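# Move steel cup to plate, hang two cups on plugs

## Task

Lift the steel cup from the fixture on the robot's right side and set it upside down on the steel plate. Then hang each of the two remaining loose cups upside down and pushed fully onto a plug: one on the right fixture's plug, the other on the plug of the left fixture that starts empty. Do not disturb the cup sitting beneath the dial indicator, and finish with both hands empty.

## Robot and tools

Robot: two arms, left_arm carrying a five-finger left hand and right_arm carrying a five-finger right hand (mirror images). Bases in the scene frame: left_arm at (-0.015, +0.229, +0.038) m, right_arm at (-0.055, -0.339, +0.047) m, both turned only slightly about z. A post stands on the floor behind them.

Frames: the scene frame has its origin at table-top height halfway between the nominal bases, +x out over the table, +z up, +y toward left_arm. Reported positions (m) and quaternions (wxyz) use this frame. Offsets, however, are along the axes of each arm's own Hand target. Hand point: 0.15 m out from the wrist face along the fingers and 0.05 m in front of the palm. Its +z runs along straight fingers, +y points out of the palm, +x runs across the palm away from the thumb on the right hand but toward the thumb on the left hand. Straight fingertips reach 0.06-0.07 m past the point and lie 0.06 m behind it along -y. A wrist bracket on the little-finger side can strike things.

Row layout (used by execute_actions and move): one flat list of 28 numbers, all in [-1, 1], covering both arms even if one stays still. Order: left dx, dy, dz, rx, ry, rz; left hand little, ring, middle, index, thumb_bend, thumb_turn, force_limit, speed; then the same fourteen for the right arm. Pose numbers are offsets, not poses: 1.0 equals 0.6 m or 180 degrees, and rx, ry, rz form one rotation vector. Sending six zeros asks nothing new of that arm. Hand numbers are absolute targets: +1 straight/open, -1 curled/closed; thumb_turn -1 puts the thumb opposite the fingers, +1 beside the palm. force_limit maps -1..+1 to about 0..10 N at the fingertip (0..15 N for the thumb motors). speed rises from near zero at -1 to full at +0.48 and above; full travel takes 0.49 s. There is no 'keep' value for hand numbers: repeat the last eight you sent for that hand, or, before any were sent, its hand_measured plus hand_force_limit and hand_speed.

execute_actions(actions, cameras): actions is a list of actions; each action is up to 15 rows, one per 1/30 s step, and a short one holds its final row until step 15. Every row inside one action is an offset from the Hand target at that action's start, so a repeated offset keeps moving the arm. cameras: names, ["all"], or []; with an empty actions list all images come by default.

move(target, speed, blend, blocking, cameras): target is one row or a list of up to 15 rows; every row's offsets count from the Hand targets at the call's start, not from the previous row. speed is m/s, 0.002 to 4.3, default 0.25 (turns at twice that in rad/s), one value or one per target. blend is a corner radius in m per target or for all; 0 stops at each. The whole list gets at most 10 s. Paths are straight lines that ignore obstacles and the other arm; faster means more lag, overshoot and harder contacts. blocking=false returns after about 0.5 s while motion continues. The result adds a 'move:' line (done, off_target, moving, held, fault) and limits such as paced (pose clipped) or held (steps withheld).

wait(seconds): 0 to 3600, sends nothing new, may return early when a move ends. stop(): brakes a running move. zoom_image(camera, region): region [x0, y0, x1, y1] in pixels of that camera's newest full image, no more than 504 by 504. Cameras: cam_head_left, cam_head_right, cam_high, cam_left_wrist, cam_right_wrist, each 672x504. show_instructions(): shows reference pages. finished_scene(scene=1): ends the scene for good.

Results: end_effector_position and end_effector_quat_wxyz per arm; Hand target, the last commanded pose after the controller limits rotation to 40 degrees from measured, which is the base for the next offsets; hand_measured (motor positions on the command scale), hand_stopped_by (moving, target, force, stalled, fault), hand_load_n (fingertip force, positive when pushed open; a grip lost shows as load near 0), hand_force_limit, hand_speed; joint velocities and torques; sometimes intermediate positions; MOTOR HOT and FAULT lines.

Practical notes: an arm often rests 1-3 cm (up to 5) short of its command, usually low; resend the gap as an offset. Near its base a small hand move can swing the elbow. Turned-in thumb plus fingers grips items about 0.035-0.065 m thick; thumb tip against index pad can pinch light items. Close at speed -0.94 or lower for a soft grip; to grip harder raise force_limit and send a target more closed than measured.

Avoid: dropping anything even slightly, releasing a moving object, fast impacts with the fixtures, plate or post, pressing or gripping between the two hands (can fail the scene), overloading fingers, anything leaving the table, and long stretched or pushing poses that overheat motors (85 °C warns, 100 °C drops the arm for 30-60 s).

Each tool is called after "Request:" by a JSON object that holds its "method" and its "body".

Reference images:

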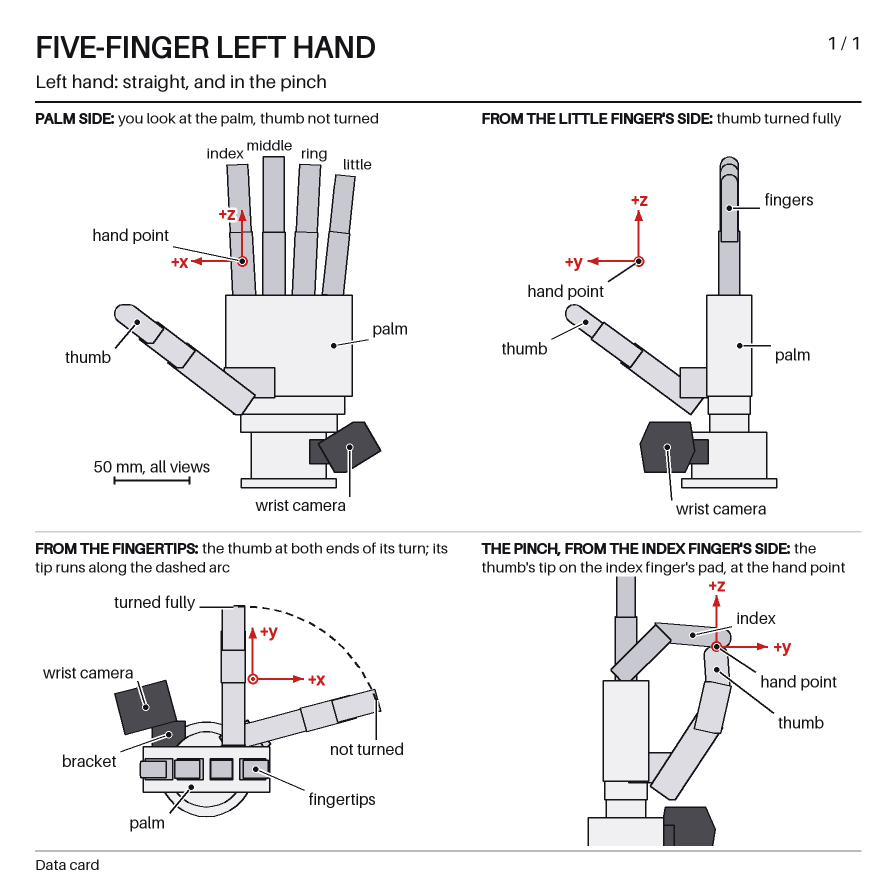

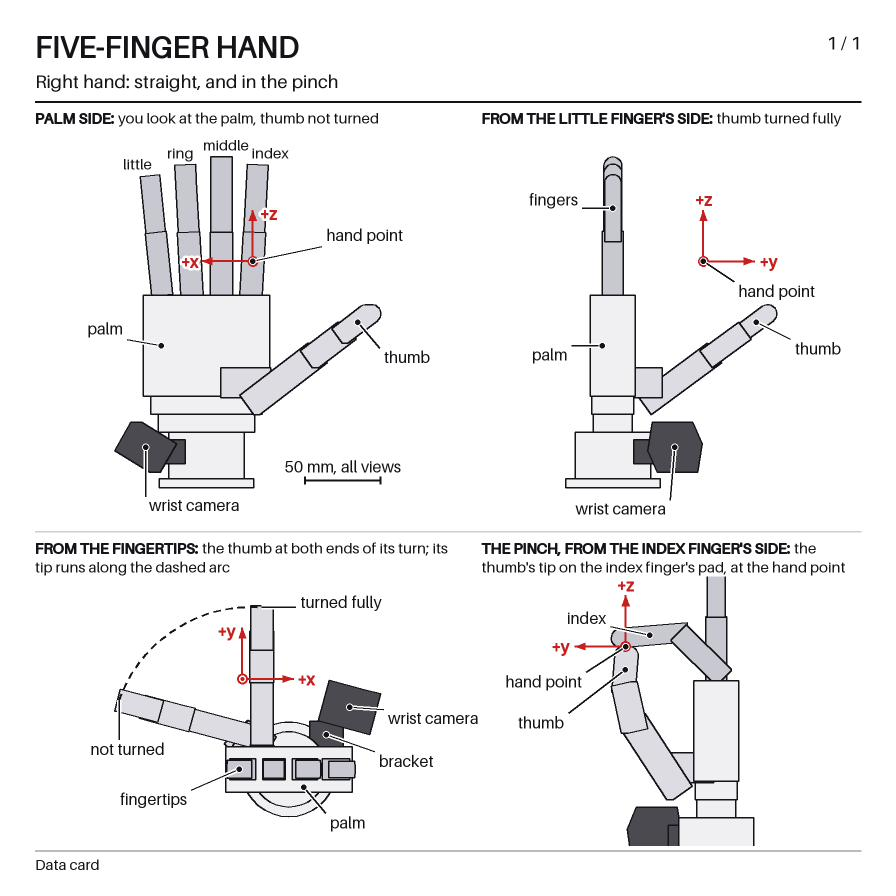

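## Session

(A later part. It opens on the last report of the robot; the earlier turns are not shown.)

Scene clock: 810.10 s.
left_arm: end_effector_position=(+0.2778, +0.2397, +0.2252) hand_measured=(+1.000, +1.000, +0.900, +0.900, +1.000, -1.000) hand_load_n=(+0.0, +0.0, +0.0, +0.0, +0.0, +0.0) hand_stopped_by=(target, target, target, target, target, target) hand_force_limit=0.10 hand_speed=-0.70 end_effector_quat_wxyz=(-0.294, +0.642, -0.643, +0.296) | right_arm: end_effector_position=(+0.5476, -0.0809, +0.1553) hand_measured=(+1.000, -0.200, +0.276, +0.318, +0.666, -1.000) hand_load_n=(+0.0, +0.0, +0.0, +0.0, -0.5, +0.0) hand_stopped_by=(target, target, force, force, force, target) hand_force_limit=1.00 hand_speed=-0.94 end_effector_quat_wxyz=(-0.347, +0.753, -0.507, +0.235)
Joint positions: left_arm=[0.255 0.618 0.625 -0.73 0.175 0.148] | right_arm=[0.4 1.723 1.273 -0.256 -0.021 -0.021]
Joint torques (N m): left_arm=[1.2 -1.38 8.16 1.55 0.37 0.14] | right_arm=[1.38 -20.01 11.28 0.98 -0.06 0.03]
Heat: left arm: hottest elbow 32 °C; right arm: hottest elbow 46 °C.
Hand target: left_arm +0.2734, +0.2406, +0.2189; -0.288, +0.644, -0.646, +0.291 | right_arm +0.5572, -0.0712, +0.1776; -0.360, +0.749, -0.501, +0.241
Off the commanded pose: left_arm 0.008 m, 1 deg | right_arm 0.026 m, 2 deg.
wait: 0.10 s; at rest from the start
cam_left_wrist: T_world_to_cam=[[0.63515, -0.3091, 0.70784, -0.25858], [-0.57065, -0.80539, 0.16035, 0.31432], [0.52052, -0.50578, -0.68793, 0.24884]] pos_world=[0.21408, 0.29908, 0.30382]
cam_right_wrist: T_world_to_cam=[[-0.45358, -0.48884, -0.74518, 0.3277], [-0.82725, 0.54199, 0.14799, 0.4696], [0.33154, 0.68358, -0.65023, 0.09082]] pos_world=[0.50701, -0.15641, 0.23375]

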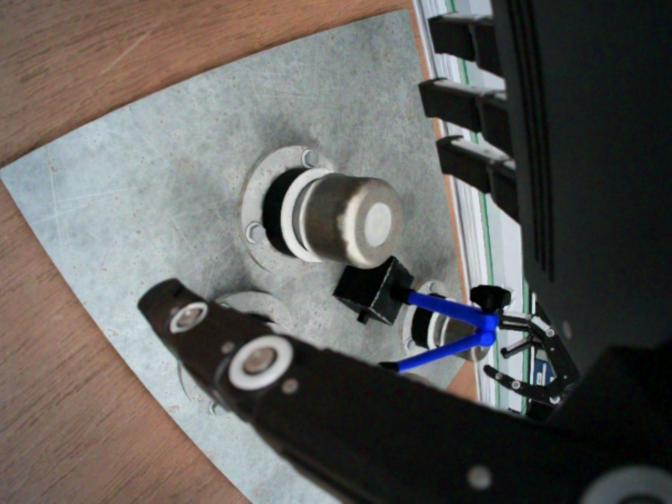

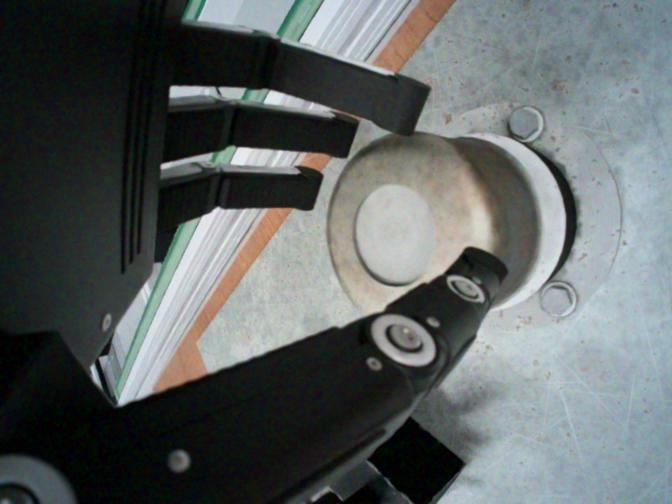

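Request:
{"method": "wait", "body": {"seconds": 0.1, "cameras": ["cam_head_right","cam_head_left","cam_high"]}}

Request:
{"method": "zoom_image", "body": {"camera": "cam_head_right", "region": [240, 285, 290, 335]}}

Request:
{"method": "zoom_image", "body": {"camera": "cam_head_right", "region": [265, 325, 320, 380]}}

Request:
{"method": "zoom_image", "body": {"camera": "cam_head_left", "region": [245, 290, 330, 375]}}

Scene clock: 813.30 s.
left_arm: end_effector_position=(+0.2778, +0.2397, +0.2252) hand_measured=(+1.000, +1.000, +0.900, +0.900, +1.000, -1.000) hand_load_n=(+0.0, +0.0, +0.0, +0.0, +0.0, +0.0) hand_stopped_by=(target, target, target, target, target, target) hand_force_limit=0.10 hand_speed=-0.70 end_effector_quat_wxyz=(-0.294, +0.642, -0.643, +0.296) | right_arm: end_effector_position=(+0.5476, -0.0809, +0.1553) hand_measured=(+1.000, -0.200, +0.276, +0.318, +0.666, -1.000) hand_load_n=(+0.0, +0.0, +0.0, +0.0, +0.0, +0.0) hand_stopped_by=(target, target, force, force, force, target) hand_force_limit=1.00 hand_speed=-0.94 end_effector_quat_wxyz=(-0.347, +0.753, -0.507, +0.235)
Joint positions: left_arm=[0.255 0.618 0.625 -0.73 0.175 0.148] | right_arm=[0.4 1.723 1.273 -0.256 -0.021 -0.021]
Joint torques (N m): left_arm=[1.08 -1.61 8.08 1.59 0.36 0.11] | right_arm=[1.26 -19.96 11.26 1.02 -0.06 0.03]
Heat: left arm: hottest elbow 32 °C; right arm: hottest elbow 47 °C.
Hand target: left_arm +0.2734, +0.2406, +0.2189; -0.288, +0.644, -0.646, +0.291 | right_arm +0.5572, -0.0712, +0.1776; -0.360, +0.749, -0.501, +0.241
Off the commanded pose: left_arm 0.008 m, 1 deg | right_arm 0.026 m, 2 deg.
wait: 0.10 s; at rest from the start
Images, in order (width x height): cam_head_left 672x504, cam_head_right 672x504, cam_high 672x504.

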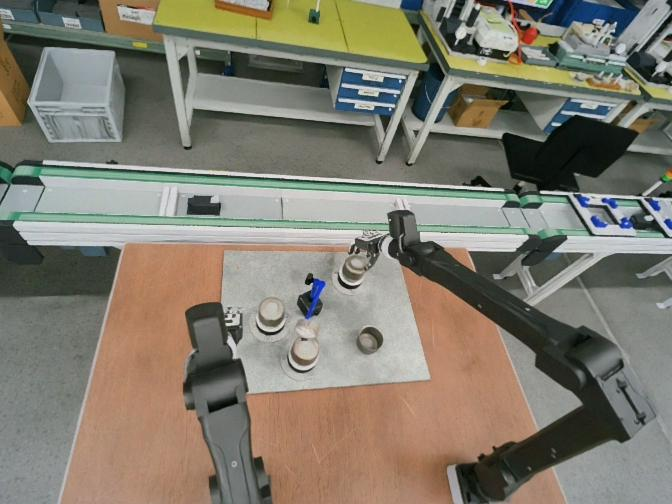

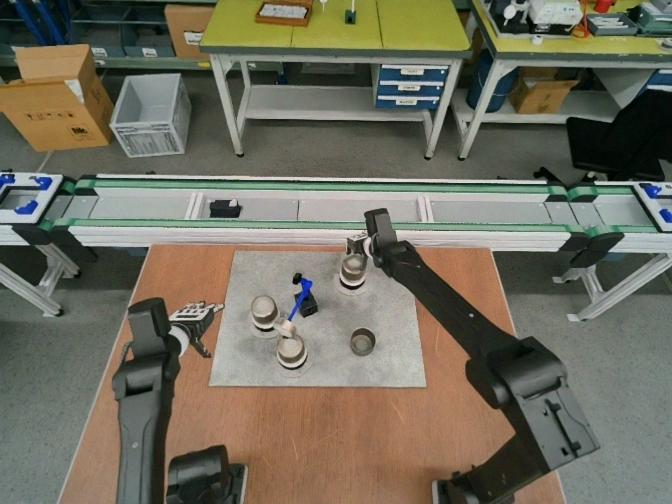

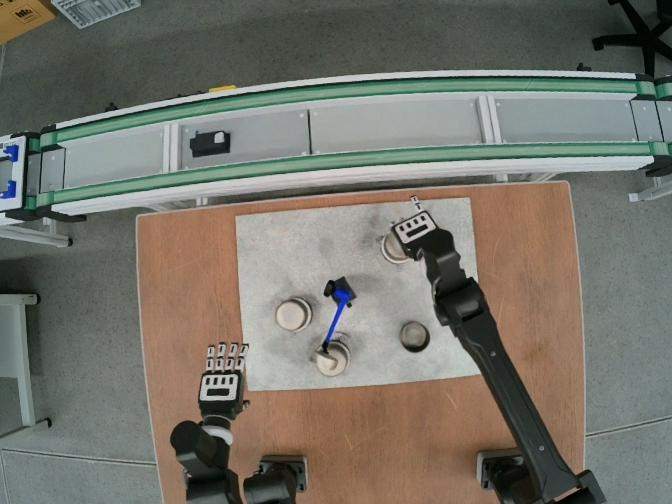

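Scaled by 10.080 from the camera's image (finer frame: 960x720).

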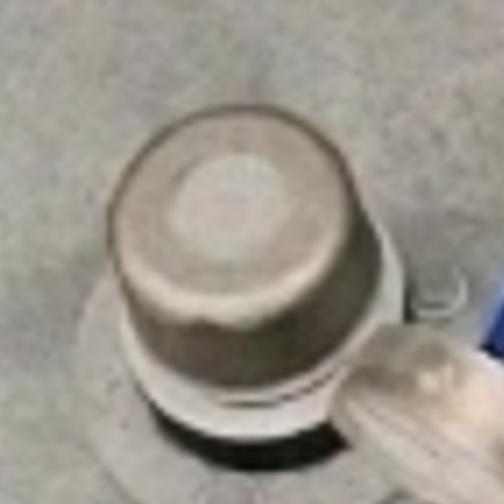

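Scaled by 9.164 from the camera's image (finer frame: 960x720).

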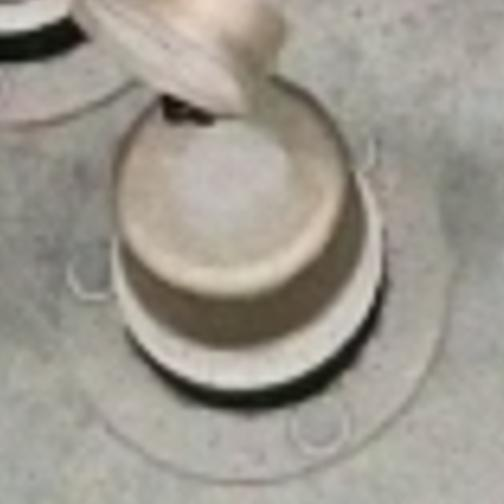

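Scaled by 5.929 from the camera's image (finer frame: 960x720).

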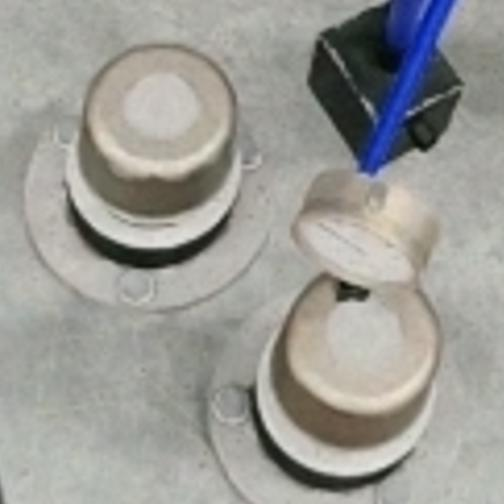

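Request:
{"method": "move", "body": {"target": [[0,0,0,0,0,0,1,1,0.9,0.9,1,-1,0.1,-0.7,0,0,0,0,0,0,1,1,0.6,0.6,1,-1,-0.6,-0.5],[0,0,0,0,0,0,1,1,0.9,0.9,1,-1,0.1,-0.7,0.0057,0.103,0.0512,-0.0078,0,0,1,1,0.6,0.6,1,-1,-0.6,-0.5],[0,0,0,0,0,0,1,1,0.9,0.9,1,-1,0.1,-0.7,0.0137,0.043,0.0278,-0.0078,0,0,1,1,0.6,0.6,1,-1,-0.6,-0.5]], "speed": 0.06, "cameras": ["cam_right_wrist"]}}

Scene clock: 839.37 s.
left_arm: end_effector_position=(+0.2778, +0.2397, +0.2252) hand_measured=(+1.000, +1.000, +0.900, +0.900, +1.000, -1.000) hand_load_n=(+0.0, +0.0, +0.0, +0.0, +0.0, +0.0) hand_stopped_by=(target, target, target, target, target, target) hand_force_limit=0.10 hand_speed=-0.70 end_effector_quat_wxyz=(-0.294, +0.642, -0.643, +0.296) | right_arm: end_effector_position=(+0.5409, -0.0813, +0.1244) hand_measured=(+1.000, +1.000, +0.600, +0.600, +1.000, -1.000) hand_load_n=(+0.0, -0.5, +0.0, -0.5, +0.0, +0.0) hand_stopped_by=(target, target, target, target, target, target) hand_force_limit=-0.60 hand_speed=-0.50 end_effector_quat_wxyz=(-0.339, +0.759, -0.509, +0.224)
Joint positions: left_arm=[0.255 0.618 0.625 -0.73 0.175 0.148] | right_arm=[0.4 1.756 1.239 -0.217 -0.031 -0.021]
Joint torques (N m): left_arm=[1.2 -1.32 8.21 1.55 0.34 0.13] | right_arm=[-0.09 -19.9 11.37 1.01 -0.06 -0.07]
Heat: left arm: hottest elbow 32 °C; right arm: hottest elbow 47 °C.
Hand target: left_arm +0.2734, +0.2406, +0.2189; -0.288, +0.644, -0.646, +0.291 | right_arm +0.5574, -0.0800, +0.1468; -0.351, +0.753, -0.504, +0.234
Off the commanded pose: left_arm 0.008 m, 1 deg | right_arm 0.028 m, 2 deg.
move: off_target (right_arm)
cam_right_wrist: T_world_to_cam=[[-0.47077, -0.49481, -0.73043, 0.30839], [-0.82688, 0.53614, 0.16974, 0.46538], [0.30763, 0.6839, -0.66155, 0.08758]] pos_world=[0.50305, -0.15682, 0.2042]

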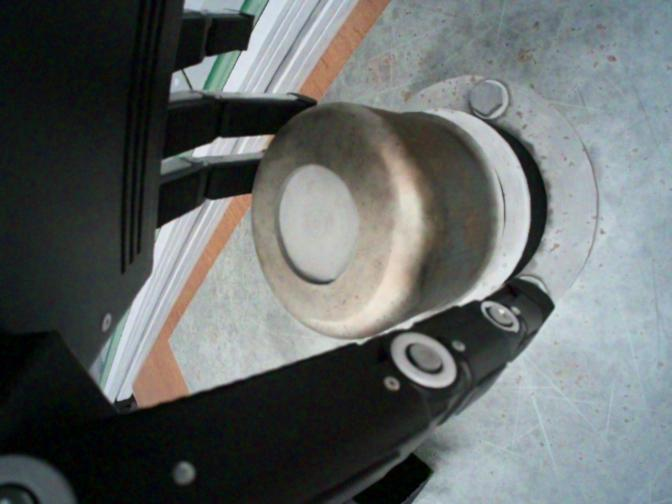

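Request:
{"method": "move", "body": {"target": [[0,0,0,0,0,0,1,1,0.9,0.9,1,-1,0.1,-0.7,0,0,0,0,0,0,1,1,0.0,0.0,0.5,-1,-0.6,-0.92]], "speed": 0.05, "cameras": []}}

Request:
{"method": "move", "body": {"target": [[0,0,0,0,0,0,1,1,0.9,0.9,1,-1,0.1,-0.7,0,0,0,0,0,0,1,1,-0.1,-0.1,0.4,-1,0.3,-0.92]], "speed": 0.05, "cameras": []}}

Request:
{"method": "move", "body": {"target": [[0,0,0,0,0,0,1,1,0.9,0.9,1,-1,0.1,-0.7,0,0,0,0,0,0,1,1,-0.2,-0.2,0.3,-1,1.0,-0.94]], "speed": 0.05, "cameras": ["cam_right_wrist"]}}

Scene clock: 846.07 s.
left_arm: end_effector_position=(+0.2778, +0.2397, +0.2252) hand_measured=(+1.000, +1.000, +0.900, +0.900, +1.000, -1.000) hand_load_n=(+0.0, +0.0, +0.0, +0.0, +0.0, +0.0) hand_stopped_by=(target, target, target, target, target, target) hand_force_limit=0.10 hand_speed=-0.70 end_effector_quat_wxyz=(-0.294, +0.642, -0.643, +0.296) | right_arm: end_effector_position=(+0.5429, -0.0808, +0.1269) hand_measured=(+1.000, +1.000, +0.392, +0.460, +0.636, -1.000) hand_load_n=(+0.0, +0.0, +2.0, -0.5, +3.0, +0.5) hand_stopped_by=(target, target, force, force, force, target) hand_force_limit=-0.60 hand_speed=-0.92 end_effector_quat_wxyz=(-0.341, +0.758, -0.508, +0.225)
Joint positions: left_arm=[0.255 0.618 0.625 -0.73 0.175 0.148] | right_arm=[0.399 1.756 1.244 -0.218 -0.031 -0.021]
Joint torques (N m): left_arm=[1.03 -1.2 8.2 1.42 0.33 0.13] | right_arm=[0.09 -20.01 11.04 1.01 -0.07 -0.09]
Heat: left arm: hottest elbow 32 °C; right arm: hottest elbow 47 °C.
Hand target: left_arm +0.2734, +0.2406, +0.2189; -0.288, +0.644, -0.646, +0.291 | right_arm +0.5574, -0.0799, +0.1469; -0.351, +0.753, -0.504, +0.234
Off the commanded pose: left_arm 0.008 m, 1 deg | right_arm 0.025 m, 2 deg.
move: done

Scene clock: 846.60 s.
left_arm: end_effector_position=(+0.2778, +0.2397, +0.2252) hand_measured=(+1.000, +1.000, +0.900, +0.900, +1.000, -1.000) hand_load_n=(+0.0, +0.0, +0.0, +0.0, +0.0, +0.0) hand_stopped_by=(target, target, target, target, target, target) hand_force_limit=0.10 hand_speed=-0.70 end_effector_quat_wxyz=(-0.294, +0.642, -0.643, +0.296) | right_arm: end_effector_position=(+0.5430, -0.0807, +0.1271) hand_measured=(+1.000, +1.000, +0.372, +0.402, +0.604, -1.000) hand_load_n=(+0.0, +0.0, +6.0, +7.0, +9.5, +0.0) hand_stopped_by=(target, target, force, force, force, target) hand_force_limit=0.30 hand_speed=-0.92 end_effector_quat_wxyz=(-0.341, +0.758, -0.508, +0.226)
Joint positions: left_arm=[0.255 0.618 0.625 -0.73 0.175 0.148] | right_arm=[0.399 1.756 1.245 -0.218 -0.031 -0.021]
Joint torques (N m): left_arm=[0.97 -1.44 8.12 1.47 0.37 0.12] | right_arm=[0.03 -19.9 11.04 1.03 -0.07 -0.08]
Heat: left arm: hottest elbow 32 °C; right arm: hottest elbow 47 °C.
Hand target: left_arm +0.2734, +0.2406, +0.2189; -0.288, +0.644, -0.646, +0.291 | right_arm +0.5574, -0.0799, +0.1468; -0.351, +0.753, -0.504, +0.234
Off the commanded pose: left_arm 0.008 m, 1 deg | right_arm 0.024 m, 2 deg.
move: done

Scene clock: 847.13 s.
left_arm: end_effector_position=(+0.2778, +0.2397, +0.2252) hand_measured=(+1.000, +1.000, +0.900, +0.900, +1.000, -1.000) hand_load_n=(+0.0, +0.0, +0.0, +0.0, +0.0, +0.0) hand_stopped_by=(target, target, target, target, target, target) hand_force_limit=0.10 hand_speed=-0.70 end_effector_quat_wxyz=(-0.294, +0.642, -0.643, +0.296) | right_arm: end_effector_position=(+0.5433, -0.0806, +0.1275) hand_measured=(+1.000, +1.000, +0.352, +0.386, +0.580, -1.000) hand_load_n=(+0.0, +0.0, +11.0, +10.5, +15.0, +0.0) hand_stopped_by=(target, target, force, force, force, target) hand_force_limit=1.00 hand_speed=-0.94 end_effector_quat_wxyz=(-0.341, +0.758, -0.508, +0.226)
Joint positions: left_arm=[0.255 0.618 0.625 -0.73 0.175 0.148] | right_arm=[0.399 1.756 1.246 -0.218 -0.031 -0.021]
Joint torques (N m): left_arm=[1.03 -1.08 8.21 1.55 0.4 0.13] | right_arm=[-0.03 -19.9 11 1.01 -0.07 -0.07]
Heat: left arm: hottest elbow 32 °C; right arm: hottest elbow 47 °C.
Hand target: left_arm +0.2734, +0.2406, +0.2189; -0.288, +0.644, -0.646, +0.291 | right_arm +0.5574, -0.0799, +0.1468; -0.351, +0.753, -0.504, +0.234
Off the commanded pose: left_arm 0.008 m, 1 deg | right_arm 0.024 m, 2 deg.
move: done
cam_right_wrist: T_world_to_cam=[[-0.467, -0.49323, -0.73391, 0.3106], [-0.82761, 0.53608, 0.16634, 0.46737], [0.31139, 0.68508, -0.65856, 0.08608]] pos_world=[0.50504, -0.15632, 0.20689]

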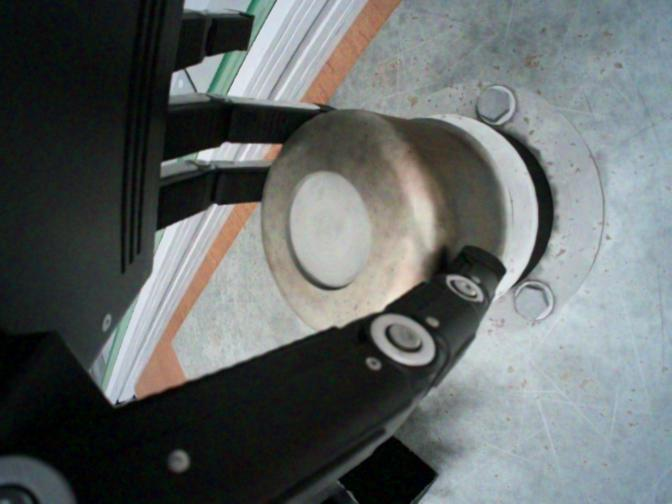

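Request:
{"method": "execute_actions", "body": {"actions": [[[0,0,0,0,0,0,1,1,0.9,0.9,1,-1,0.1,-0.7,0,-0.0086,0.0102,0,0,0,1,1,-0.2,-0.2,0.3,-1,1.0,-0.94]]], "cameras": []}}

Scene clock: 849.37 s.
left_arm: end_effector_position=(+0.2778, +0.2397, +0.2252) hand_measured=(+1.000, +1.000, +0.900, +0.900, +1.000, -1.000) hand_load_n=(+0.0, +0.0, +0.0, +0.0, +0.0, +0.0) hand_stopped_by=(target, target, target, target, target, target) hand_force_limit=0.10 hand_speed=-0.70 end_effector_quat_wxyz=(-0.294, +0.642, -0.643, +0.296) | right_arm: end_effector_position=(+0.5441, -0.0804, +0.1278) hand_measured=(+1.000, +1.000, +0.352, +0.386, +0.580, -1.000) hand_load_n=(+0.0, +0.0, +9.5, +8.5, +16.0, +0.5) hand_stopped_by=(target, target, force, force, force, target) hand_force_limit=1.00 hand_speed=-0.94 end_effector_quat_wxyz=(-0.340, +0.759, -0.508, +0.225)
Joint positions: left_arm=[0.255 0.618 0.625 -0.73 0.175 0.148] | right_arm=[0.399 1.758 1.252 -0.226 -0.031 -0.022]
Joint torques (N m): left_arm=[1.2 -0.79 8.23 1.55 0.41 0.14] | right_arm=[-0.09 -18.67 12.29 1.02 -0.05 -0.06]
Heat: left arm: hottest elbow 32 °C; right arm: hottest elbow 47 °C.
Hand target: left_arm +0.2734, +0.2406, +0.2189; -0.288, +0.644, -0.646, +0.291 | right_arm +0.5648, -0.0769, +0.1469; -0.351, +0.754, -0.504, +0.234
Off the commanded pose: left_arm 0.008 m, 1 deg | right_arm 0.028 m, 2 deg.
Step readings (end_effector_position of left_arm | right_arm):
0: (+0.2778, +0.2397, +0.2252) | (+0.5433, -0.0806, +0.1275)
1: (+0.2778, +0.2397, +0.2252) | (+0.5437, -0.0805, +0.1278)
2: (+0.2778, +0.2397, +0.2252) | (+0.5441, -0.0803, +0.1277)
4: (+0.2778, +0.2397, +0.2252) | (+0.5440, -0.0804, +0.1278)
8: (+0.2778, +0.2397, +0.2252) | (+0.5441, -0.0804, +0.1278)
15: (+0.2778, +0.2397, +0.2252) | (+0.5441, -0.0804, +0.1278)

Request:
{"method": "move", "body": {"target": [[0,0,0,0,0,0,1,1,0.9,0.9,1,-1,0.1,-0.7,0,0,0,0,0,0,1,1,-0.3,-0.3,0.2,-1,1.0,-0.94]], "speed": 0.05, "cameras": []}}

Request:
{"method": "execute_actions", "body": {"actions": [[[0,0,0,0,0,0,1,1,0.9,0.9,1,-1,0.1,-0.7,0,-0.0127,-0.0107,0.001,0,0,1,1,-0.3,-0.3,0.2,-1,1.0,-0.94]]], "cameras": []}}

Scene clock: 852.33 s.
left_arm: end_effector_position=(+0.2778, +0.2397, +0.2252) hand_measured=(+1.000, +1.000, +0.900, +0.900, +1.000, -1.000) hand_load_n=(+0.0, +0.0, +0.0, +0.0, +0.0, +0.0) hand_stopped_by=(target, target, target, target, target, target) hand_force_limit=0.10 hand_speed=-0.70 end_effector_quat_wxyz=(-0.294, +0.642, -0.643, +0.296) | right_arm: end_effector_position=(+0.5443, -0.0803, +0.1279) hand_measured=(+1.000, +1.000, +0.348, +0.376, +0.580, -1.000) hand_load_n=(+0.0, +0.0, +9.0, +10.0, +16.5, +0.0) hand_stopped_by=(target, target, force, force, force, target) hand_force_limit=1.00 hand_speed=-0.94 end_effector_quat_wxyz=(-0.340, +0.759, -0.508, +0.225)
Joint positions: left_arm=[0.255 0.618 0.625 -0.73 0.175 0.148] | right_arm=[0.399 1.759 1.253 -0.226 -0.031 -0.022]
Joint torques (N m): left_arm=[1.14 -1.44 8.17 1.54 0.42 0.16] | right_arm=[0.03 -18.78 12.21 1.03 -0.05 -0.08]
Heat: left arm: hottest elbow 32 °C; right arm: hottest elbow 47 °C.
Hand target: left_arm +0.2734, +0.2406, +0.2189; -0.288, +0.644, -0.646, +0.291 | right_arm +0.5648, -0.0768, +0.1470; -0.351, +0.753, -0.504, +0.234
Off the commanded pose: left_arm 0.008 m, 1 deg | right_arm 0.028 m, 2 deg.
move: done

Scene clock: 853.03 s.
left_arm: end_effector_position=(+0.2778, +0.2397, +0.2252) hand_measured=(+1.000, +1.000, +0.900, +0.900, +1.000, -1.000) hand_load_n=(+0.0, +0.0, +0.0, +0.0, +0.0, +0.0) hand_stopped_by=(target, target, target, target, target, target) hand_force_limit=0.10 hand_speed=-0.70 end_effector_quat_wxyz=(-0.294, +0.642, -0.643, +0.296) | right_arm: end_effector_position=(+0.5444, -0.0803, +0.1294) hand_measured=(+1.000, +1.000, +0.348, +0.376, +0.580, -1.000) hand_load_n=(+0.0, +0.0, +9.5, +11.0, +16.0, +0.5) hand_stopped_by=(target, target, force, force, force, target) hand_force_limit=1.00 hand_speed=-0.94 end_effector_quat_wxyz=(-0.337, +0.760, -0.509, +0.223)
Joint positions: left_arm=[0.255 0.618 0.625 -0.73 0.175 0.148] | right_arm=[0.399 1.759 1.261 -0.241 -0.031 -0.022]
Joint torques (N m): left_arm=[1.61 -1.55 8.23 1.69 0.39 0.12] | right_arm=[0.09 -20.07 12.31 0.85 -0.06 -0.07]
Heat: left arm: hottest elbow 33 °C; right arm: hottest elbow 47 °C.
Hand target: left_arm +0.2734, +0.2406, +0.2189; -0.288, +0.644, -0.646, +0.291 | right_arm +0.5648, -0.0768, +0.1570; -0.352, +0.753, -0.504, +0.235
Off the commanded pose: left_arm 0.008 m, 1 deg | right_arm 0.034 m, 2 deg.
Step readings (end_effector_position of left_arm | right_arm):
0: (+0.2778, +0.2397, +0.2252) | (+0.5443, -0.0803, +0.1279)
1: (+0.2778, +0.2397, +0.2252) | (+0.5443, -0.0803, +0.1281)
2: (+0.2778, +0.2397, +0.2252) | (+0.5444, -0.0803, +0.1287)
4: (+0.2778, +0.2397, +0.2252) | (+0.5444, -0.0803, +0.1291)
8: (+0.2778, +0.2397, +0.2252) | (+0.5444, -0.0803, +0.1294)
15: (+0.2778, +0.2397, +0.2252) | (+0.5444, -0.0803, +0.1294)

Request:
{"method": "execute_actions", "body": {"actions": [[[0,0,0,0,0,0,1,1,0.9,0.9,1,-1,0.1,-0.7,0,-0.0127,-0.0107,0.003,0,0,1,1,-0.3,-0.3,0.2,-1,1.0,-0.94]]], "cameras": ["cam_right_wrist"]}}

Scene clock: 854.90 s.
left_arm: end_effector_position=(+0.2778, +0.2397, +0.2252) hand_measured=(+1.000, +1.000, +0.900, +0.900, +1.000, -1.000) hand_load_n=(+0.0, +0.0, +0.0, -0.5, +0.0, +0.0) hand_stopped_by=(target, target, target, target, target, target) hand_force_limit=0.10 hand_speed=-0.70 end_effector_quat_wxyz=(-0.294, +0.642, -0.643, +0.296) | right_arm: end_effector_position=(+0.5445, -0.0803, +0.1304) hand_measured=(+1.000, +1.000, +0.348, +0.378, +0.580, -1.000) hand_load_n=(+0.0, +0.0, +10.5, +11.0, +16.0, +0.5) hand_stopped_by=(target, target, force, force, force, target) hand_force_limit=1.00 hand_speed=-0.94 end_effector_quat_wxyz=(-0.336, +0.760, -0.509, +0.222)
Joint positions: left_arm=[0.255 0.618 0.625 -0.73 0.175 0.148] | right_arm=[0.399 1.759 1.266 -0.249 -0.031 -0.022]
Joint torques (N m): left_arm=[1.9 -0.67 8.14 1.46 0.35 0.12] | right_arm=[-0.03 -21.36 12.25 0.84 -0.06 -0.05]
Heat: left arm: hottest elbow 33 °C; right arm: hottest elbow 47 °C.
Hand target: left_arm +0.2734, +0.2406, +0.2189; -0.288, +0.644, -0.646, +0.291 | right_arm +0.5648, -0.0769, +0.1670; -0.356, +0.751, -0.503, +0.238
Off the commanded pose: left_arm 0.008 m, 1 deg | right_arm 0.042 m, 3 deg.
Step readings (end_effector_position of left_arm | right_arm):
0: (+0.2778, +0.2397, +0.2252) | (+0.5444, -0.0803, +0.1294)
1: (+0.2778, +0.2397, +0.2252) | (+0.5443, -0.0803, +0.1295)
2: (+0.2778, +0.2397, +0.2252) | (+0.5443, -0.0803, +0.1297)
4: (+0.2778, +0.2397, +0.2252) | (+0.5443, -0.0803, +0.1299)
8: (+0.2778, +0.2397, +0.2252) | (+0.5445, -0.0803, +0.1304)
15: (+0.2778, +0.2397, +0.2252) | (+0.5445, -0.0803, +0.1304)
cam_right_wrist: T_world_to_cam=[[-0.47581, -0.4976, -0.72526, 0.31675], [-0.82586, 0.53643, 0.17377, 0.46579], [0.30258, 0.68165, -0.66618, 0.09296]] pos_world=[0.50726, -0.15561, 0.21071]

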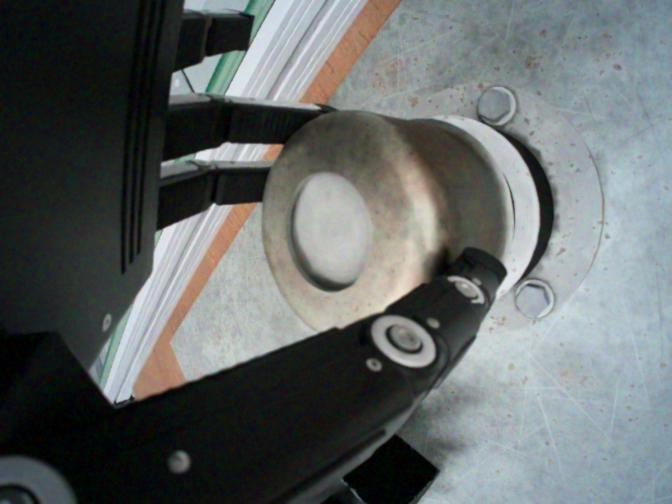

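Request:
{"method": "zoom_image", "body": {"camera": "cam_right_wrist", "region": [240, 80, 620, 350]}}

Scaled by 1.326 from the camera's image (finer frame: 960x720).

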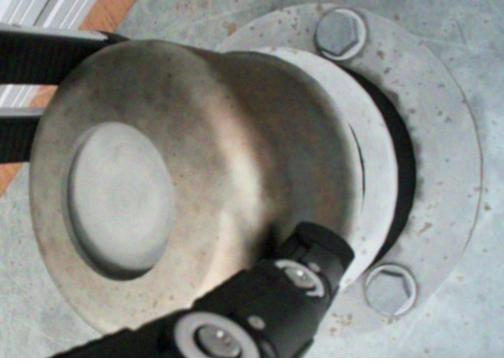

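Request:
{"method": "execute_actions", "body": {"actions": [[[0,0,0,0,0,0,1,1,0.9,0.9,1,-1,0.1,-0.7,0,-0.013,-0.0055,0.001,0,0,1,1,-0.3,-0.3,0.2,-1,1.0,-0.94]]], "cameras": ["cam_right_wrist"]}}

Scene clock: 858.13 s.
left_arm: end_effector_position=(+0.2778, +0.2397, +0.2252) hand_measured=(+1.000, +1.000, +0.900, +0.900, +1.000, -1.000) hand_load_n=(+0.0, +0.0, +0.0, +0.0, +0.0, +0.0) hand_stopped_by=(target, target, target, target, target, target) hand_force_limit=0.10 hand_speed=-0.70 end_effector_quat_wxyz=(-0.294, +0.642, -0.643, +0.296) | right_arm: end_effector_position=(+0.5448, -0.0801, +0.1335) hand_measured=(+1.000, +1.000, +0.348, +0.378, +0.580, -1.000) hand_load_n=(+0.0, +0.0, +9.5, +10.5, +16.5, +0.5) hand_stopped_by=(target, target, force, force, force, target) hand_force_limit=1.00 hand_speed=-0.94 end_effector_quat_wxyz=(-0.333, +0.762, -0.510, +0.220)
Joint positions: left_arm=[0.255 0.618 0.625 -0.73 0.175 0.148] | right_arm=[0.399 1.759 1.279 -0.27 -0.031 -0.022]
Joint torques (N m): left_arm=[1.03 -1.55 8.28 1.52 0.39 0.17] | right_arm=[0.03 -21.83 12.51 0.99 -0.06 -0.06]
Heat: left arm: hottest elbow 33 °C; right arm: hottest elbow 47 °C.
Hand target: left_arm +0.2734, +0.2406, +0.2189; -0.288, +0.644, -0.646, +0.291 | right_arm +0.5670, -0.0760, +0.1751; -0.357, +0.751, -0.502, +0.238
Off the commanded pose: left_arm 0.008 m, 1 deg | right_arm 0.047 m, 4 deg.
Step readings (end_effector_position of left_arm | right_arm):
0: (+0.2778, +0.2397, +0.2252) | (+0.5445, -0.0803, +0.1304)
1: (+0.2778, +0.2397, +0.2252) | (+0.5445, -0.0803, +0.1307)
2: (+0.2778, +0.2397, +0.2252) | (+0.5446, -0.0802, +0.1314)
4: (+0.2778, +0.2397, +0.2252) | (+0.5448, -0.0801, +0.1326)
8: (+0.2778, +0.2397, +0.2252) | (+0.5448, -0.0801, +0.1335)
15: (+0.2778, +0.2397, +0.2252) | (+0.5448, -0.0801, +0.1335)
cam_right_wrist: T_world_to_cam=[[-0.48146, -0.49976, -0.72003, 0.32147], [-0.82449, 0.53694, 0.17863, 0.46412], [0.29733, 0.67966, -0.67056, 0.09808]] pos_world=[0.50828, -0.15521, 0.21433]

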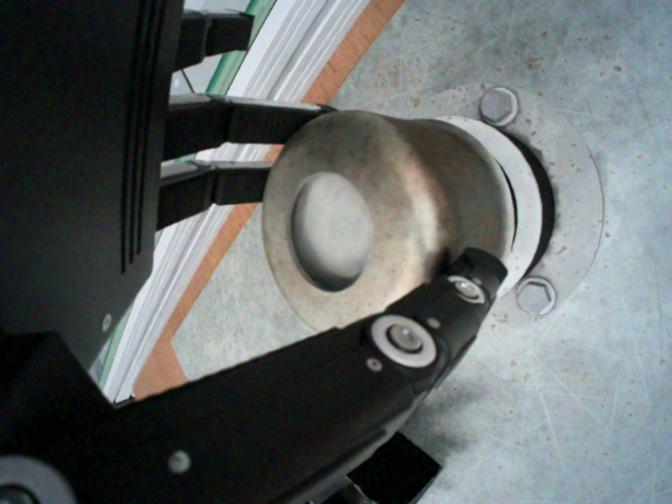

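Request:
{"method": "execute_actions", "body": {"actions": [[[0,0,0,0,0,0,1,1,0.9,0.9,1,-1,0.1,-0.7,0,-0.013,-0.009,0.004,0,0,1,1,-0.3,-0.3,0.2,-1,1.0,-0.94]],[[0,0,0,0,0,0,1,1,0.9,0.9,1,-1,0.1,-0.7,0,-0.0065,-0.004,0.002,0,0,1,1,-0.3,-0.3,0.2,-1,1.0,-0.94]]], "cameras": ["cam_right_wrist"]}}

Scene clock: 861.50 s.
left_arm: end_effector_position=(+0.2778, +0.2397, +0.2252) hand_measured=(+1.000, +1.000, +0.900, +0.900, +1.000, -1.000) hand_load_n=(+0.0, +0.0, +0.0, +0.0, +0.5, +0.0) hand_stopped_by=(target, target, target, target, target, target) hand_force_limit=0.10 hand_speed=-0.70 end_effector_quat_wxyz=(-0.294, +0.642, -0.643, +0.296) | right_arm: end_effector_position=(+0.5449, -0.0801, +0.1338) hand_measured=(+1.000, +1.000, +0.348, +0.378, +0.580, -1.000) hand_load_n=(+0.0, +0.0, +10.0, +11.0, +16.0, +0.5) hand_stopped_by=(target, target, force, force, force, target) hand_force_limit=1.00 hand_speed=-0.94 end_effector_quat_wxyz=(-0.333, +0.762, -0.511, +0.220)
Joint positions: left_arm=[0.255 0.618 0.625 -0.73 0.175 0.148] | right_arm=[0.399 1.759 1.28 -0.272 -0.031 -0.022]
Joint torques (N m): left_arm=[0.62 -1.32 8.24 1.55 0.37 0.11] | right_arm=[0.09 -23.53 12.72 0.91 -0.08 -0.05]
Heat: left arm: hottest elbow 33 °C; right arm: hottest elbow 48 °C.
Hand target: left_arm +0.2734, +0.2406, +0.2189; -0.288, +0.644, -0.646, +0.291 | right_arm +0.5682, -0.0755, +0.1891; -0.364, +0.747, -0.500, +0.243
Off the commanded pose: left_arm 0.008 m, 1 deg | right_arm 0.060 m, 5 deg.
Step readings (end_effector_position of left_arm | right_arm):
0: (+0.2778, +0.2397, +0.2252) | (+0.5448, -0.0801, +0.1335)
1: (+0.2778, +0.2397, +0.2252) | (+0.5448, -0.0801, +0.1335)
2: (+0.2778, +0.2397, +0.2252) | (+0.5450, -0.0801, +0.1338)
4: (+0.2778, +0.2397, +0.2252) | (+0.5450, -0.0801, +0.1339)
8: (+0.2778, +0.2397, +0.2252) | (+0.5449, -0.0801, +0.1338)
15: (+0.2778, +0.2397, +0.2252) | (+0.5449, -0.0801, +0.1338)
16: (+0.2778, +0.2397, +0.2252) | (+0.5449, -0.0801, +0.1338)
17: (+0.2778, +0.2397, +0.2252) | (+0.5449, -0.0801, +0.1338)
19: (+0.2778, +0.2397, +0.2252) | (+0.5449, -0.0801, +0.1338)
23: (+0.2778, +0.2397, +0.2252) | (+0.5449, -0.0801, +0.1338)
30: (+0.2778, +0.2397, +0.2252) | (+0.5449, -0.0801, +0.1338)
cam_right_wrist: T_world_to_cam=[[-0.48205, -0.49988, -0.71955, 0.32192], [-0.82433, 0.537, 0.17919, 0.46396], [0.29682, 0.67953, -0.67092, 0.09857]] pos_world=[0.50838, -0.15521, 0.21463]

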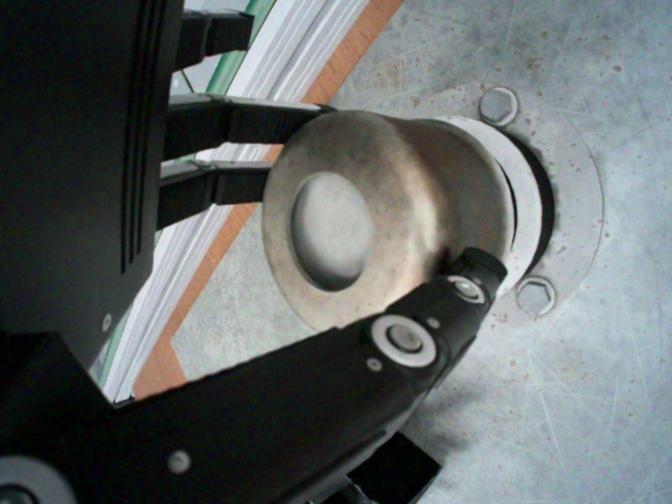

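Request:
{"method": "execute_actions", "body": {"actions": [[[0,0,0,0,0,0,1,1,0.9,0.9,1,-1,0.1,-0.7,0,-0.0065,-0.005,0.0,0,0,1,1,-0.3,-0.3,0.2,-1,1.0,-0.94]]], "cameras": ["cam_right_wrist"]}}

Scene clock: 863.97 s.
left_arm: end_effector_position=(+0.2778, +0.2397, +0.2252) hand_measured=(+1.000, +1.000, +0.900, +0.900, +1.000, -1.000) hand_load_n=(+0.0, +0.0, +0.0, +0.0, +0.0, +0.0) hand_stopped_by=(target, target, target, target, target, target) hand_force_limit=0.10 hand_speed=-0.70 end_effector_quat_wxyz=(-0.294, +0.642, -0.643, +0.296) | right_arm: end_effector_position=(+0.5450, -0.0801, +0.1356) hand_measured=(+1.000, +1.000, +0.348, +0.378, +0.580, -1.000) hand_load_n=(+0.0, +0.0, +10.0, +11.0, +16.5, +0.5) hand_stopped_by=(target, target, force, force, force, target) hand_force_limit=1.00 hand_speed=-0.94 end_effector_quat_wxyz=(-0.331, +0.763, -0.511, +0.219)
Joint positions: left_arm=[0.255 0.618 0.625 -0.73 0.175 0.148] | right_arm=[0.399 1.759 1.287 -0.284 -0.031 -0.022]
Joint torques (N m): left_arm=[1.03 -1.79 8.06 1.57 0.36 0.18] | right_arm=[-0.03 -24.06 12.79 0.91 -0.08 -0.06]
Heat: left arm: hottest elbow 33 °C; right arm: hottest elbow 48 °C.
Hand target: left_arm +0.2734, +0.2406, +0.2189; -0.288, +0.644, -0.646, +0.291 | right_arm +0.5682, -0.0755, +0.1940; -0.364, +0.747, -0.500, +0.243
Off the commanded pose: left_arm 0.008 m, 1 deg | right_arm 0.063 m, 5 deg.
Step readings (end_effector_position of left_arm | right_arm):
0: (+0.2778, +0.2397, +0.2252) | (+0.5449, -0.0801, +0.1338)
1: (+0.2778, +0.2397, +0.2252) | (+0.5448, -0.0801, +0.1339)
2: (+0.2778, +0.2397, +0.2252) | (+0.5449, -0.0801, +0.1344)
4: (+0.2778, +0.2397, +0.2252) | (+0.5450, -0.0801, +0.1355)
8: (+0.2778, +0.2397, +0.2252) | (+0.5450, -0.0801, +0.1356)
15: (+0.2778, +0.2397, +0.2252) | (+0.5450, -0.0801, +0.1356)
cam_right_wrist: T_world_to_cam=[[-0.48514, -0.50099, -0.7167, 0.32451], [-0.82354, 0.5373, 0.18188, 0.46287], [0.29396, 0.67847, -0.67325, 0.10152]] pos_world=[0.50879, -0.15501, 0.21674]

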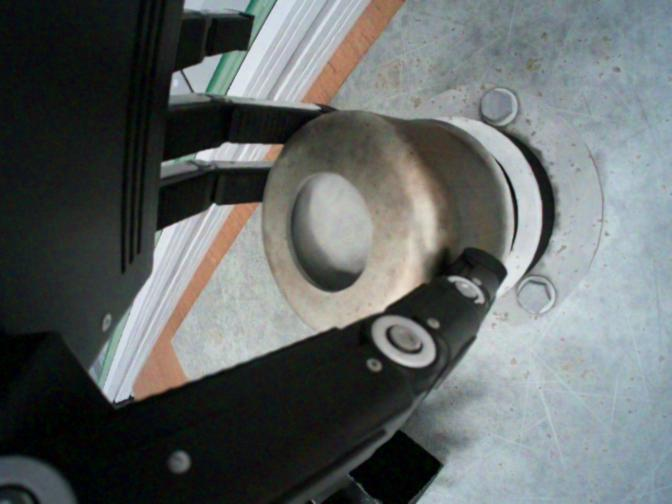

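Request:
{"method": "execute_actions", "body": {"actions": [[[0,0,0,0,0,0,1,1,0.9,0.9,1,-1,0.1,-0.7,0,-0.0085,-0.0075,0.0,0,0,1,1,-0.3,-0.3,0.2,-1,1.0,-0.94]]], "cameras": ["cam_right_wrist"]}}

Scene clock: 865.83 s.
left_arm: end_effector_position=(+0.2778, +0.2397, +0.2252) hand_measured=(+1.000, +1.000, +0.900, +0.900, +1.000, -1.000) hand_load_n=(-0.5, +0.0, +0.0, +0.0, +0.0, +0.0) hand_stopped_by=(target, target, target, target, target, target) hand_force_limit=0.10 hand_speed=-0.70 end_effector_quat_wxyz=(-0.294, +0.642, -0.643, +0.296) | right_arm: end_effector_position=(+0.5448, -0.0801, +0.1371) hand_measured=(+1.000, +1.000, +0.348, +0.378, +0.580, -1.000) hand_load_n=(+0.0, +0.0, +10.5, +12.0, +16.0, +1.0) hand_stopped_by=(target, target, force, force, force, target) hand_force_limit=1.00 hand_speed=-0.94 end_effector_quat_wxyz=(-0.329, +0.763, -0.512, +0.217)
Joint positions: left_arm=[0.255 0.618 0.625 -0.73 0.175 0.148] | right_arm=[0.399 1.759 1.294 -0.296 -0.031 -0.022]
Joint torques (N m): left_arm=[1.32 -1.26 8.01 1.63 0.28 0.11] | right_arm=[-0.03 -24.76 12.86 0.75 -0.07 -0.05]
Heat: left arm: hottest elbow 33 °C; right arm: hottest elbow 48 °C.
Hand target: left_arm +0.2734, +0.2406, +0.2189; -0.288, +0.644, -0.646, +0.291 | right_arm +0.5678, -0.0756, +0.2006; -0.364, +0.747, -0.500, +0.243
Off the commanded pose: left_arm 0.008 m, 1 deg | right_arm 0.068 m, 5 deg.
Step readings (end_effector_position of left_arm | right_arm):
0: (+0.2778, +0.2397, +0.2252) | (+0.5450, -0.0801, +0.1356)
1: (+0.2778, +0.2397, +0.2252) | (+0.5449, -0.0801, +0.1358)
2: (+0.2778, +0.2397, +0.2252) | (+0.5449, -0.0801, +0.1362)
4: (+0.2778, +0.2397, +0.2252) | (+0.5449, -0.0801, +0.1369)
8: (+0.2778, +0.2397, +0.2252) | (+0.5448, -0.0801, +0.1371)
15: (+0.2778, +0.2397, +0.2252) | (+0.5448, -0.0801, +0.1371)
cam_right_wrist: T_world_to_cam=[[-0.48895, -0.50251, -0.71303, 0.32691], [-0.82259, 0.53764, 0.18518, 0.46159], [0.2903, 0.67707, -0.67624, 0.10488]] pos_world=[0.50909, -0.1549, 0.21854]

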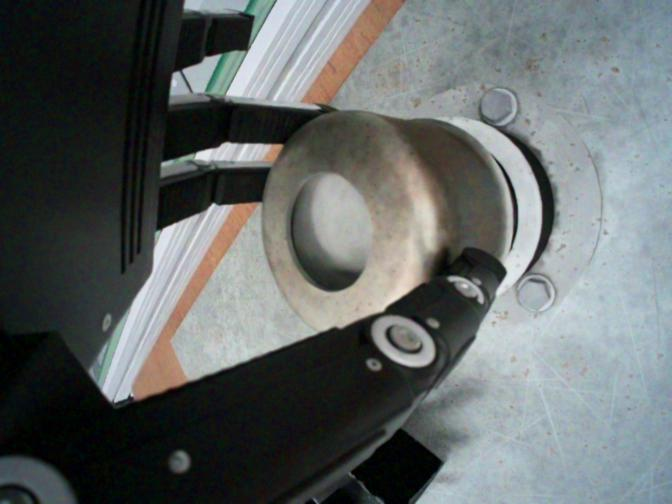

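Request:
{"method": "execute_actions", "body": {"actions": [[[0,0,0,0,0,0,1,1,0.9,0.9,1,-1,0.1,-0.7,0,-0.0085,-0.0075,0.003,0,0,1,1,-0.3,-0.3,0.2,-1,1.0,-0.94]]], "cameras": ["cam_right_wrist"]}}

Scene clock: 867.80 s.
left_arm: end_effector_position=(+0.2778, +0.2397, +0.2252) hand_measured=(+1.000, +1.000, +0.900, +0.900, +1.000, -1.000) hand_load_n=(+0.0, +0.0, +0.0, +0.0, +0.0, +0.0) hand_stopped_by=(target, target, target, target, target, target) hand_force_limit=0.10 hand_speed=-0.70 end_effector_quat_wxyz=(-0.294, +0.642, -0.643, +0.296) | right_arm: end_effector_position=(+0.5449, -0.0801, +0.1373) hand_measured=(+1.000, +1.000, +0.348, +0.378, +0.580, -1.000) hand_load_n=(+0.0, +0.0, +10.5, +12.0, +15.5, +1.0) hand_stopped_by=(target, target, force, force, force, target) hand_force_limit=1.00 hand_speed=-0.94 end_effector_quat_wxyz=(-0.329, +0.763, -0.512, +0.217)
Joint positions: left_arm=[0.255 0.618 0.625 -0.73 0.175 0.148] | right_arm=[0.399 1.758 1.294 -0.296 -0.031 -0.022]
Joint torques (N m): left_arm=[0.5 -1.49 8.18 1.61 0.34 0.13] | right_arm=[0.03 -25.64 12.82 0.73 -0.09 -0.05]
Heat: left arm: hottest elbow 33 °C; right arm: hottest elbow 47 °C.
Hand target: left_arm +0.2734, +0.2406, +0.2189; -0.288, +0.644, -0.646, +0.291 | right_arm +0.5675, -0.0758, +0.2075; -0.367, +0.746, -0.499, +0.245
Off the commanded pose: left_arm 0.008 m, 1 deg | right_arm 0.074 m, 6 deg.
Step readings (end_effector_position of left_arm | right_arm):
0: (+0.2778, +0.2397, +0.2252) | (+0.5448, -0.0801, +0.1371)
1: (+0.2778, +0.2397, +0.2252) | (+0.5449, -0.0801, +0.1373)
2: (+0.2778, +0.2397, +0.2252) | (+0.5449, -0.0801, +0.1373)
4: (+0.2778, +0.2397, +0.2252) | (+0.5449, -0.0801, +0.1373)
8: (+0.2778, +0.2397, +0.2252) | (+0.5449, -0.0801, +0.1373)
15: (+0.2778, +0.2397, +0.2252) | (+0.5449, -0.0801, +0.1373)
cam_right_wrist: T_world_to_cam=[[-0.48873, -0.50236, -0.71329, 0.32702], [-0.82262, 0.53767, 0.18497, 0.46161], [0.29059, 0.67716, -0.67602, 0.10483]] pos_world=[0.50909, -0.1549, 0.21874]

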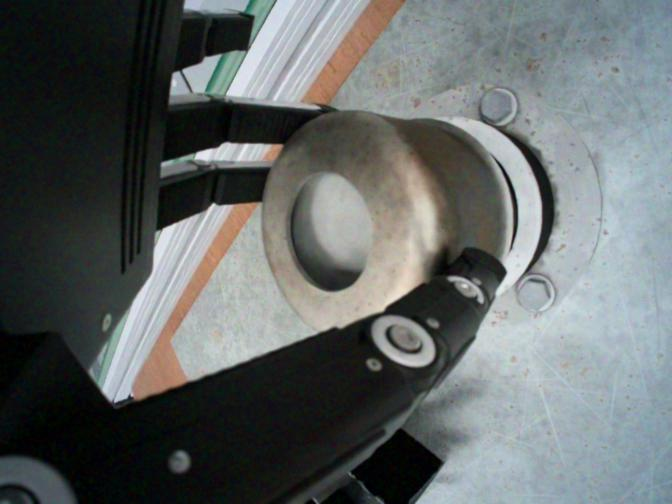

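Request:
{"method": "execute_actions", "body": {"actions": [[[0,0,0,0,0,0,1,1,0.9,0.9,1,-1,0.1,-0.7,0,-0.0105,0.0132,0.0,0,0,1,1,-0.3,-0.3,0.2,-1,1.0,-0.94]]], "cameras": ["cam_right_wrist"]}}

Scene clock: 872.50 s.
left_arm: end_effector_position=(+0.2778, +0.2397, +0.2252) hand_measured=(+1.000, +1.000, +0.900, +0.900, +1.000, -1.000) hand_load_n=(+0.0, +0.0, +0.0, +0.0, +0.0, +0.0) hand_stopped_by=(target, target, target, target, target, target) hand_force_limit=0.10 hand_speed=-0.70 end_effector_quat_wxyz=(-0.294, +0.642, -0.643, +0.296) | right_arm: end_effector_position=(+0.5455, -0.0800, +0.1411) hand_measured=(+1.000, +1.000, +0.348, +0.378, +0.580, -1.000) hand_load_n=(-0.5, +0.0, +10.0, +11.0, +16.5, +0.5) hand_stopped_by=(target, target, force, force, force, target) hand_force_limit=1.00 hand_speed=-0.94 end_effector_quat_wxyz=(-0.326, +0.765, -0.512, +0.215)
Joint positions: left_arm=[0.255 0.618 0.625 -0.73 0.175 0.148] | right_arm=[0.399 1.758 1.308 -0.318 -0.031 -0.024]
Joint torques (N m): left_arm=[1.2 -1.38 8.05 1.51 0.39 0.17] | right_arm=[-0.03 -23.88 14.04 1.14 -0.07 -0.04]
Heat: left arm: hottest elbow 33 °C; right arm: hottest elbow 47 °C.
Hand target: left_arm +0.2734, +0.2406, +0.2189; -0.288, +0.644, -0.646, +0.291 | right_arm +0.5769, -0.0719, +0.2078; -0.367, +0.746, -0.499, +0.245
Off the commanded pose: left_arm 0.008 m, 1 deg | right_arm 0.074 m, 6 deg.
Step readings (end_effector_position of left_arm | right_arm):
0: (+0.2778, +0.2397, +0.2252) | (+0.5449, -0.0801, +0.1373)
1: (+0.2778, +0.2397, +0.2252) | (+0.5452, -0.0800, +0.1381)
2: (+0.2778, +0.2397, +0.2252) | (+0.5454, -0.0800, +0.1390)
4: (+0.2778, +0.2397, +0.2252) | (+0.5456, -0.0799, +0.1406)
8: (+0.2778, +0.2397, +0.2252) | (+0.5455, -0.0800, +0.1411)
15: (+0.2778, +0.2397, +0.2252) | (+0.5455, -0.0800, +0.1411)
cam_right_wrist: T_world_to_cam=[[-0.49297, -0.50552, -0.70812, 0.33146], [-0.82196, 0.53742, 0.18856, 0.4605], [0.28524, 0.675, -0.68045, 0.11048]] pos_world=[0.5104, -0.1545, 0.22306]

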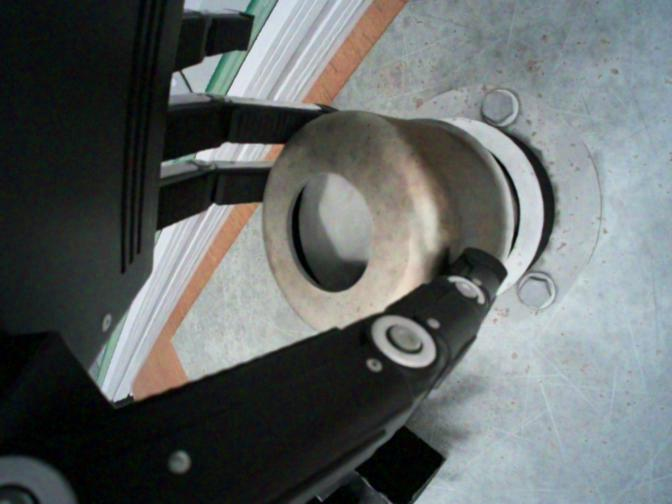

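Request:
{"method": "execute_actions", "body": {"actions": [[[0,0,0,0,0,0,1,1,0.9,0.9,1,-1,0.1,-0.7,0,-0.0065,-0.005,0.008,0,0,1,1,-0.3,-0.3,0.2,-1,1.0,-0.94]]], "cameras": ["cam_right_wrist"]}}

Scene clock: 876.93 s.
left_arm: end_effector_position=(+0.2778, +0.2397, +0.2252) hand_measured=(+1.000, +1.000, +0.900, +0.900, +1.000, -1.000) hand_load_n=(+0.0, +0.0, +0.0, +0.0, +0.0, +0.0) hand_stopped_by=(target, target, target, target, target, target) hand_force_limit=0.10 hand_speed=-0.70 end_effector_quat_wxyz=(-0.294, +0.642, -0.643, +0.296) | right_arm: end_effector_position=(+0.5455, -0.0800, +0.1411) hand_measured=(+1.000, +1.000, +0.348, +0.378, +0.580, -1.000) hand_load_n=(-0.5, +0.0, +10.0, +11.0, +16.0, +0.5) hand_stopped_by=(target, target, force, force, force, target) hand_force_limit=1.00 hand_speed=-0.94 end_effector_quat_wxyz=(-0.326, +0.765, -0.512, +0.215)
Joint positions: left_arm=[0.255 0.618 0.625 -0.73 0.175 0.148] | right_arm=[0.399 1.758 1.308 -0.318 -0.031 -0.024]
Joint torques (N m): left_arm=[1.32 -1.38 8.18 1.54 0.37 0.13] | right_arm=[0.09 -25 12.85 2.14 -0.1 -0.03]
Heat: left arm: hottest elbow 33 °C; right arm: hottest elbow 48 °C.
Hand target: left_arm +0.2734, +0.2406, +0.2189; -0.288, +0.644, -0.646, +0.291 | right_arm +0.5769, -0.0719, +0.2127; -0.377, +0.741, -0.496, +0.252
Off the commanded pose: left_arm 0.008 m, 1 deg | right_arm 0.079 m, 8 deg.
Step readings (end_effector_position of left_arm | right_arm):
0: (+0.2778, +0.2397, +0.2252) | (+0.5455, -0.0800, +0.1411)
1: (+0.2778, +0.2397, +0.2252) | (+0.5455, -0.0800, +0.1411)
2: (+0.2778, +0.2397, +0.2252) | (+0.5455, -0.0800, +0.1411)
4: (+0.2778, +0.2397, +0.2252) | (+0.5455, -0.0800, +0.1411)
8: (+0.2778, +0.2397, +0.2252) | (+0.5455, -0.0800, +0.1411)
15: (+0.2778, +0.2397, +0.2252) | (+0.5455, -0.0800, +0.1411)
cam_right_wrist: T_world_to_cam=[[-0.49297, -0.50552, -0.70812, 0.33146], [-0.82196, 0.53742, 0.18856, 0.4605], [0.28524, 0.675, -0.68045, 0.11048]] pos_world=[0.5104, -0.1545, 0.22306]

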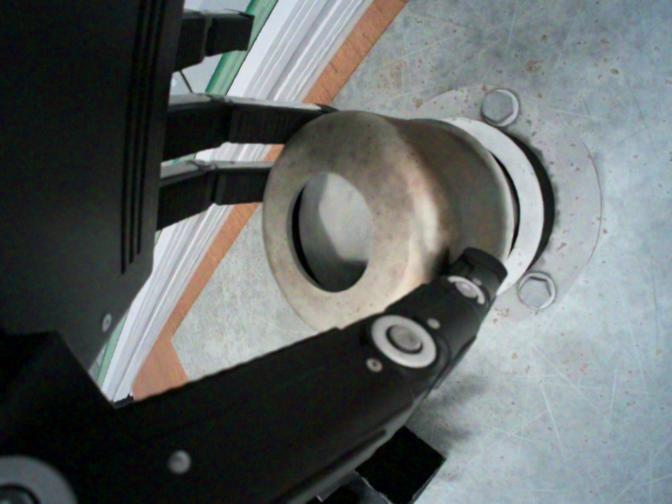

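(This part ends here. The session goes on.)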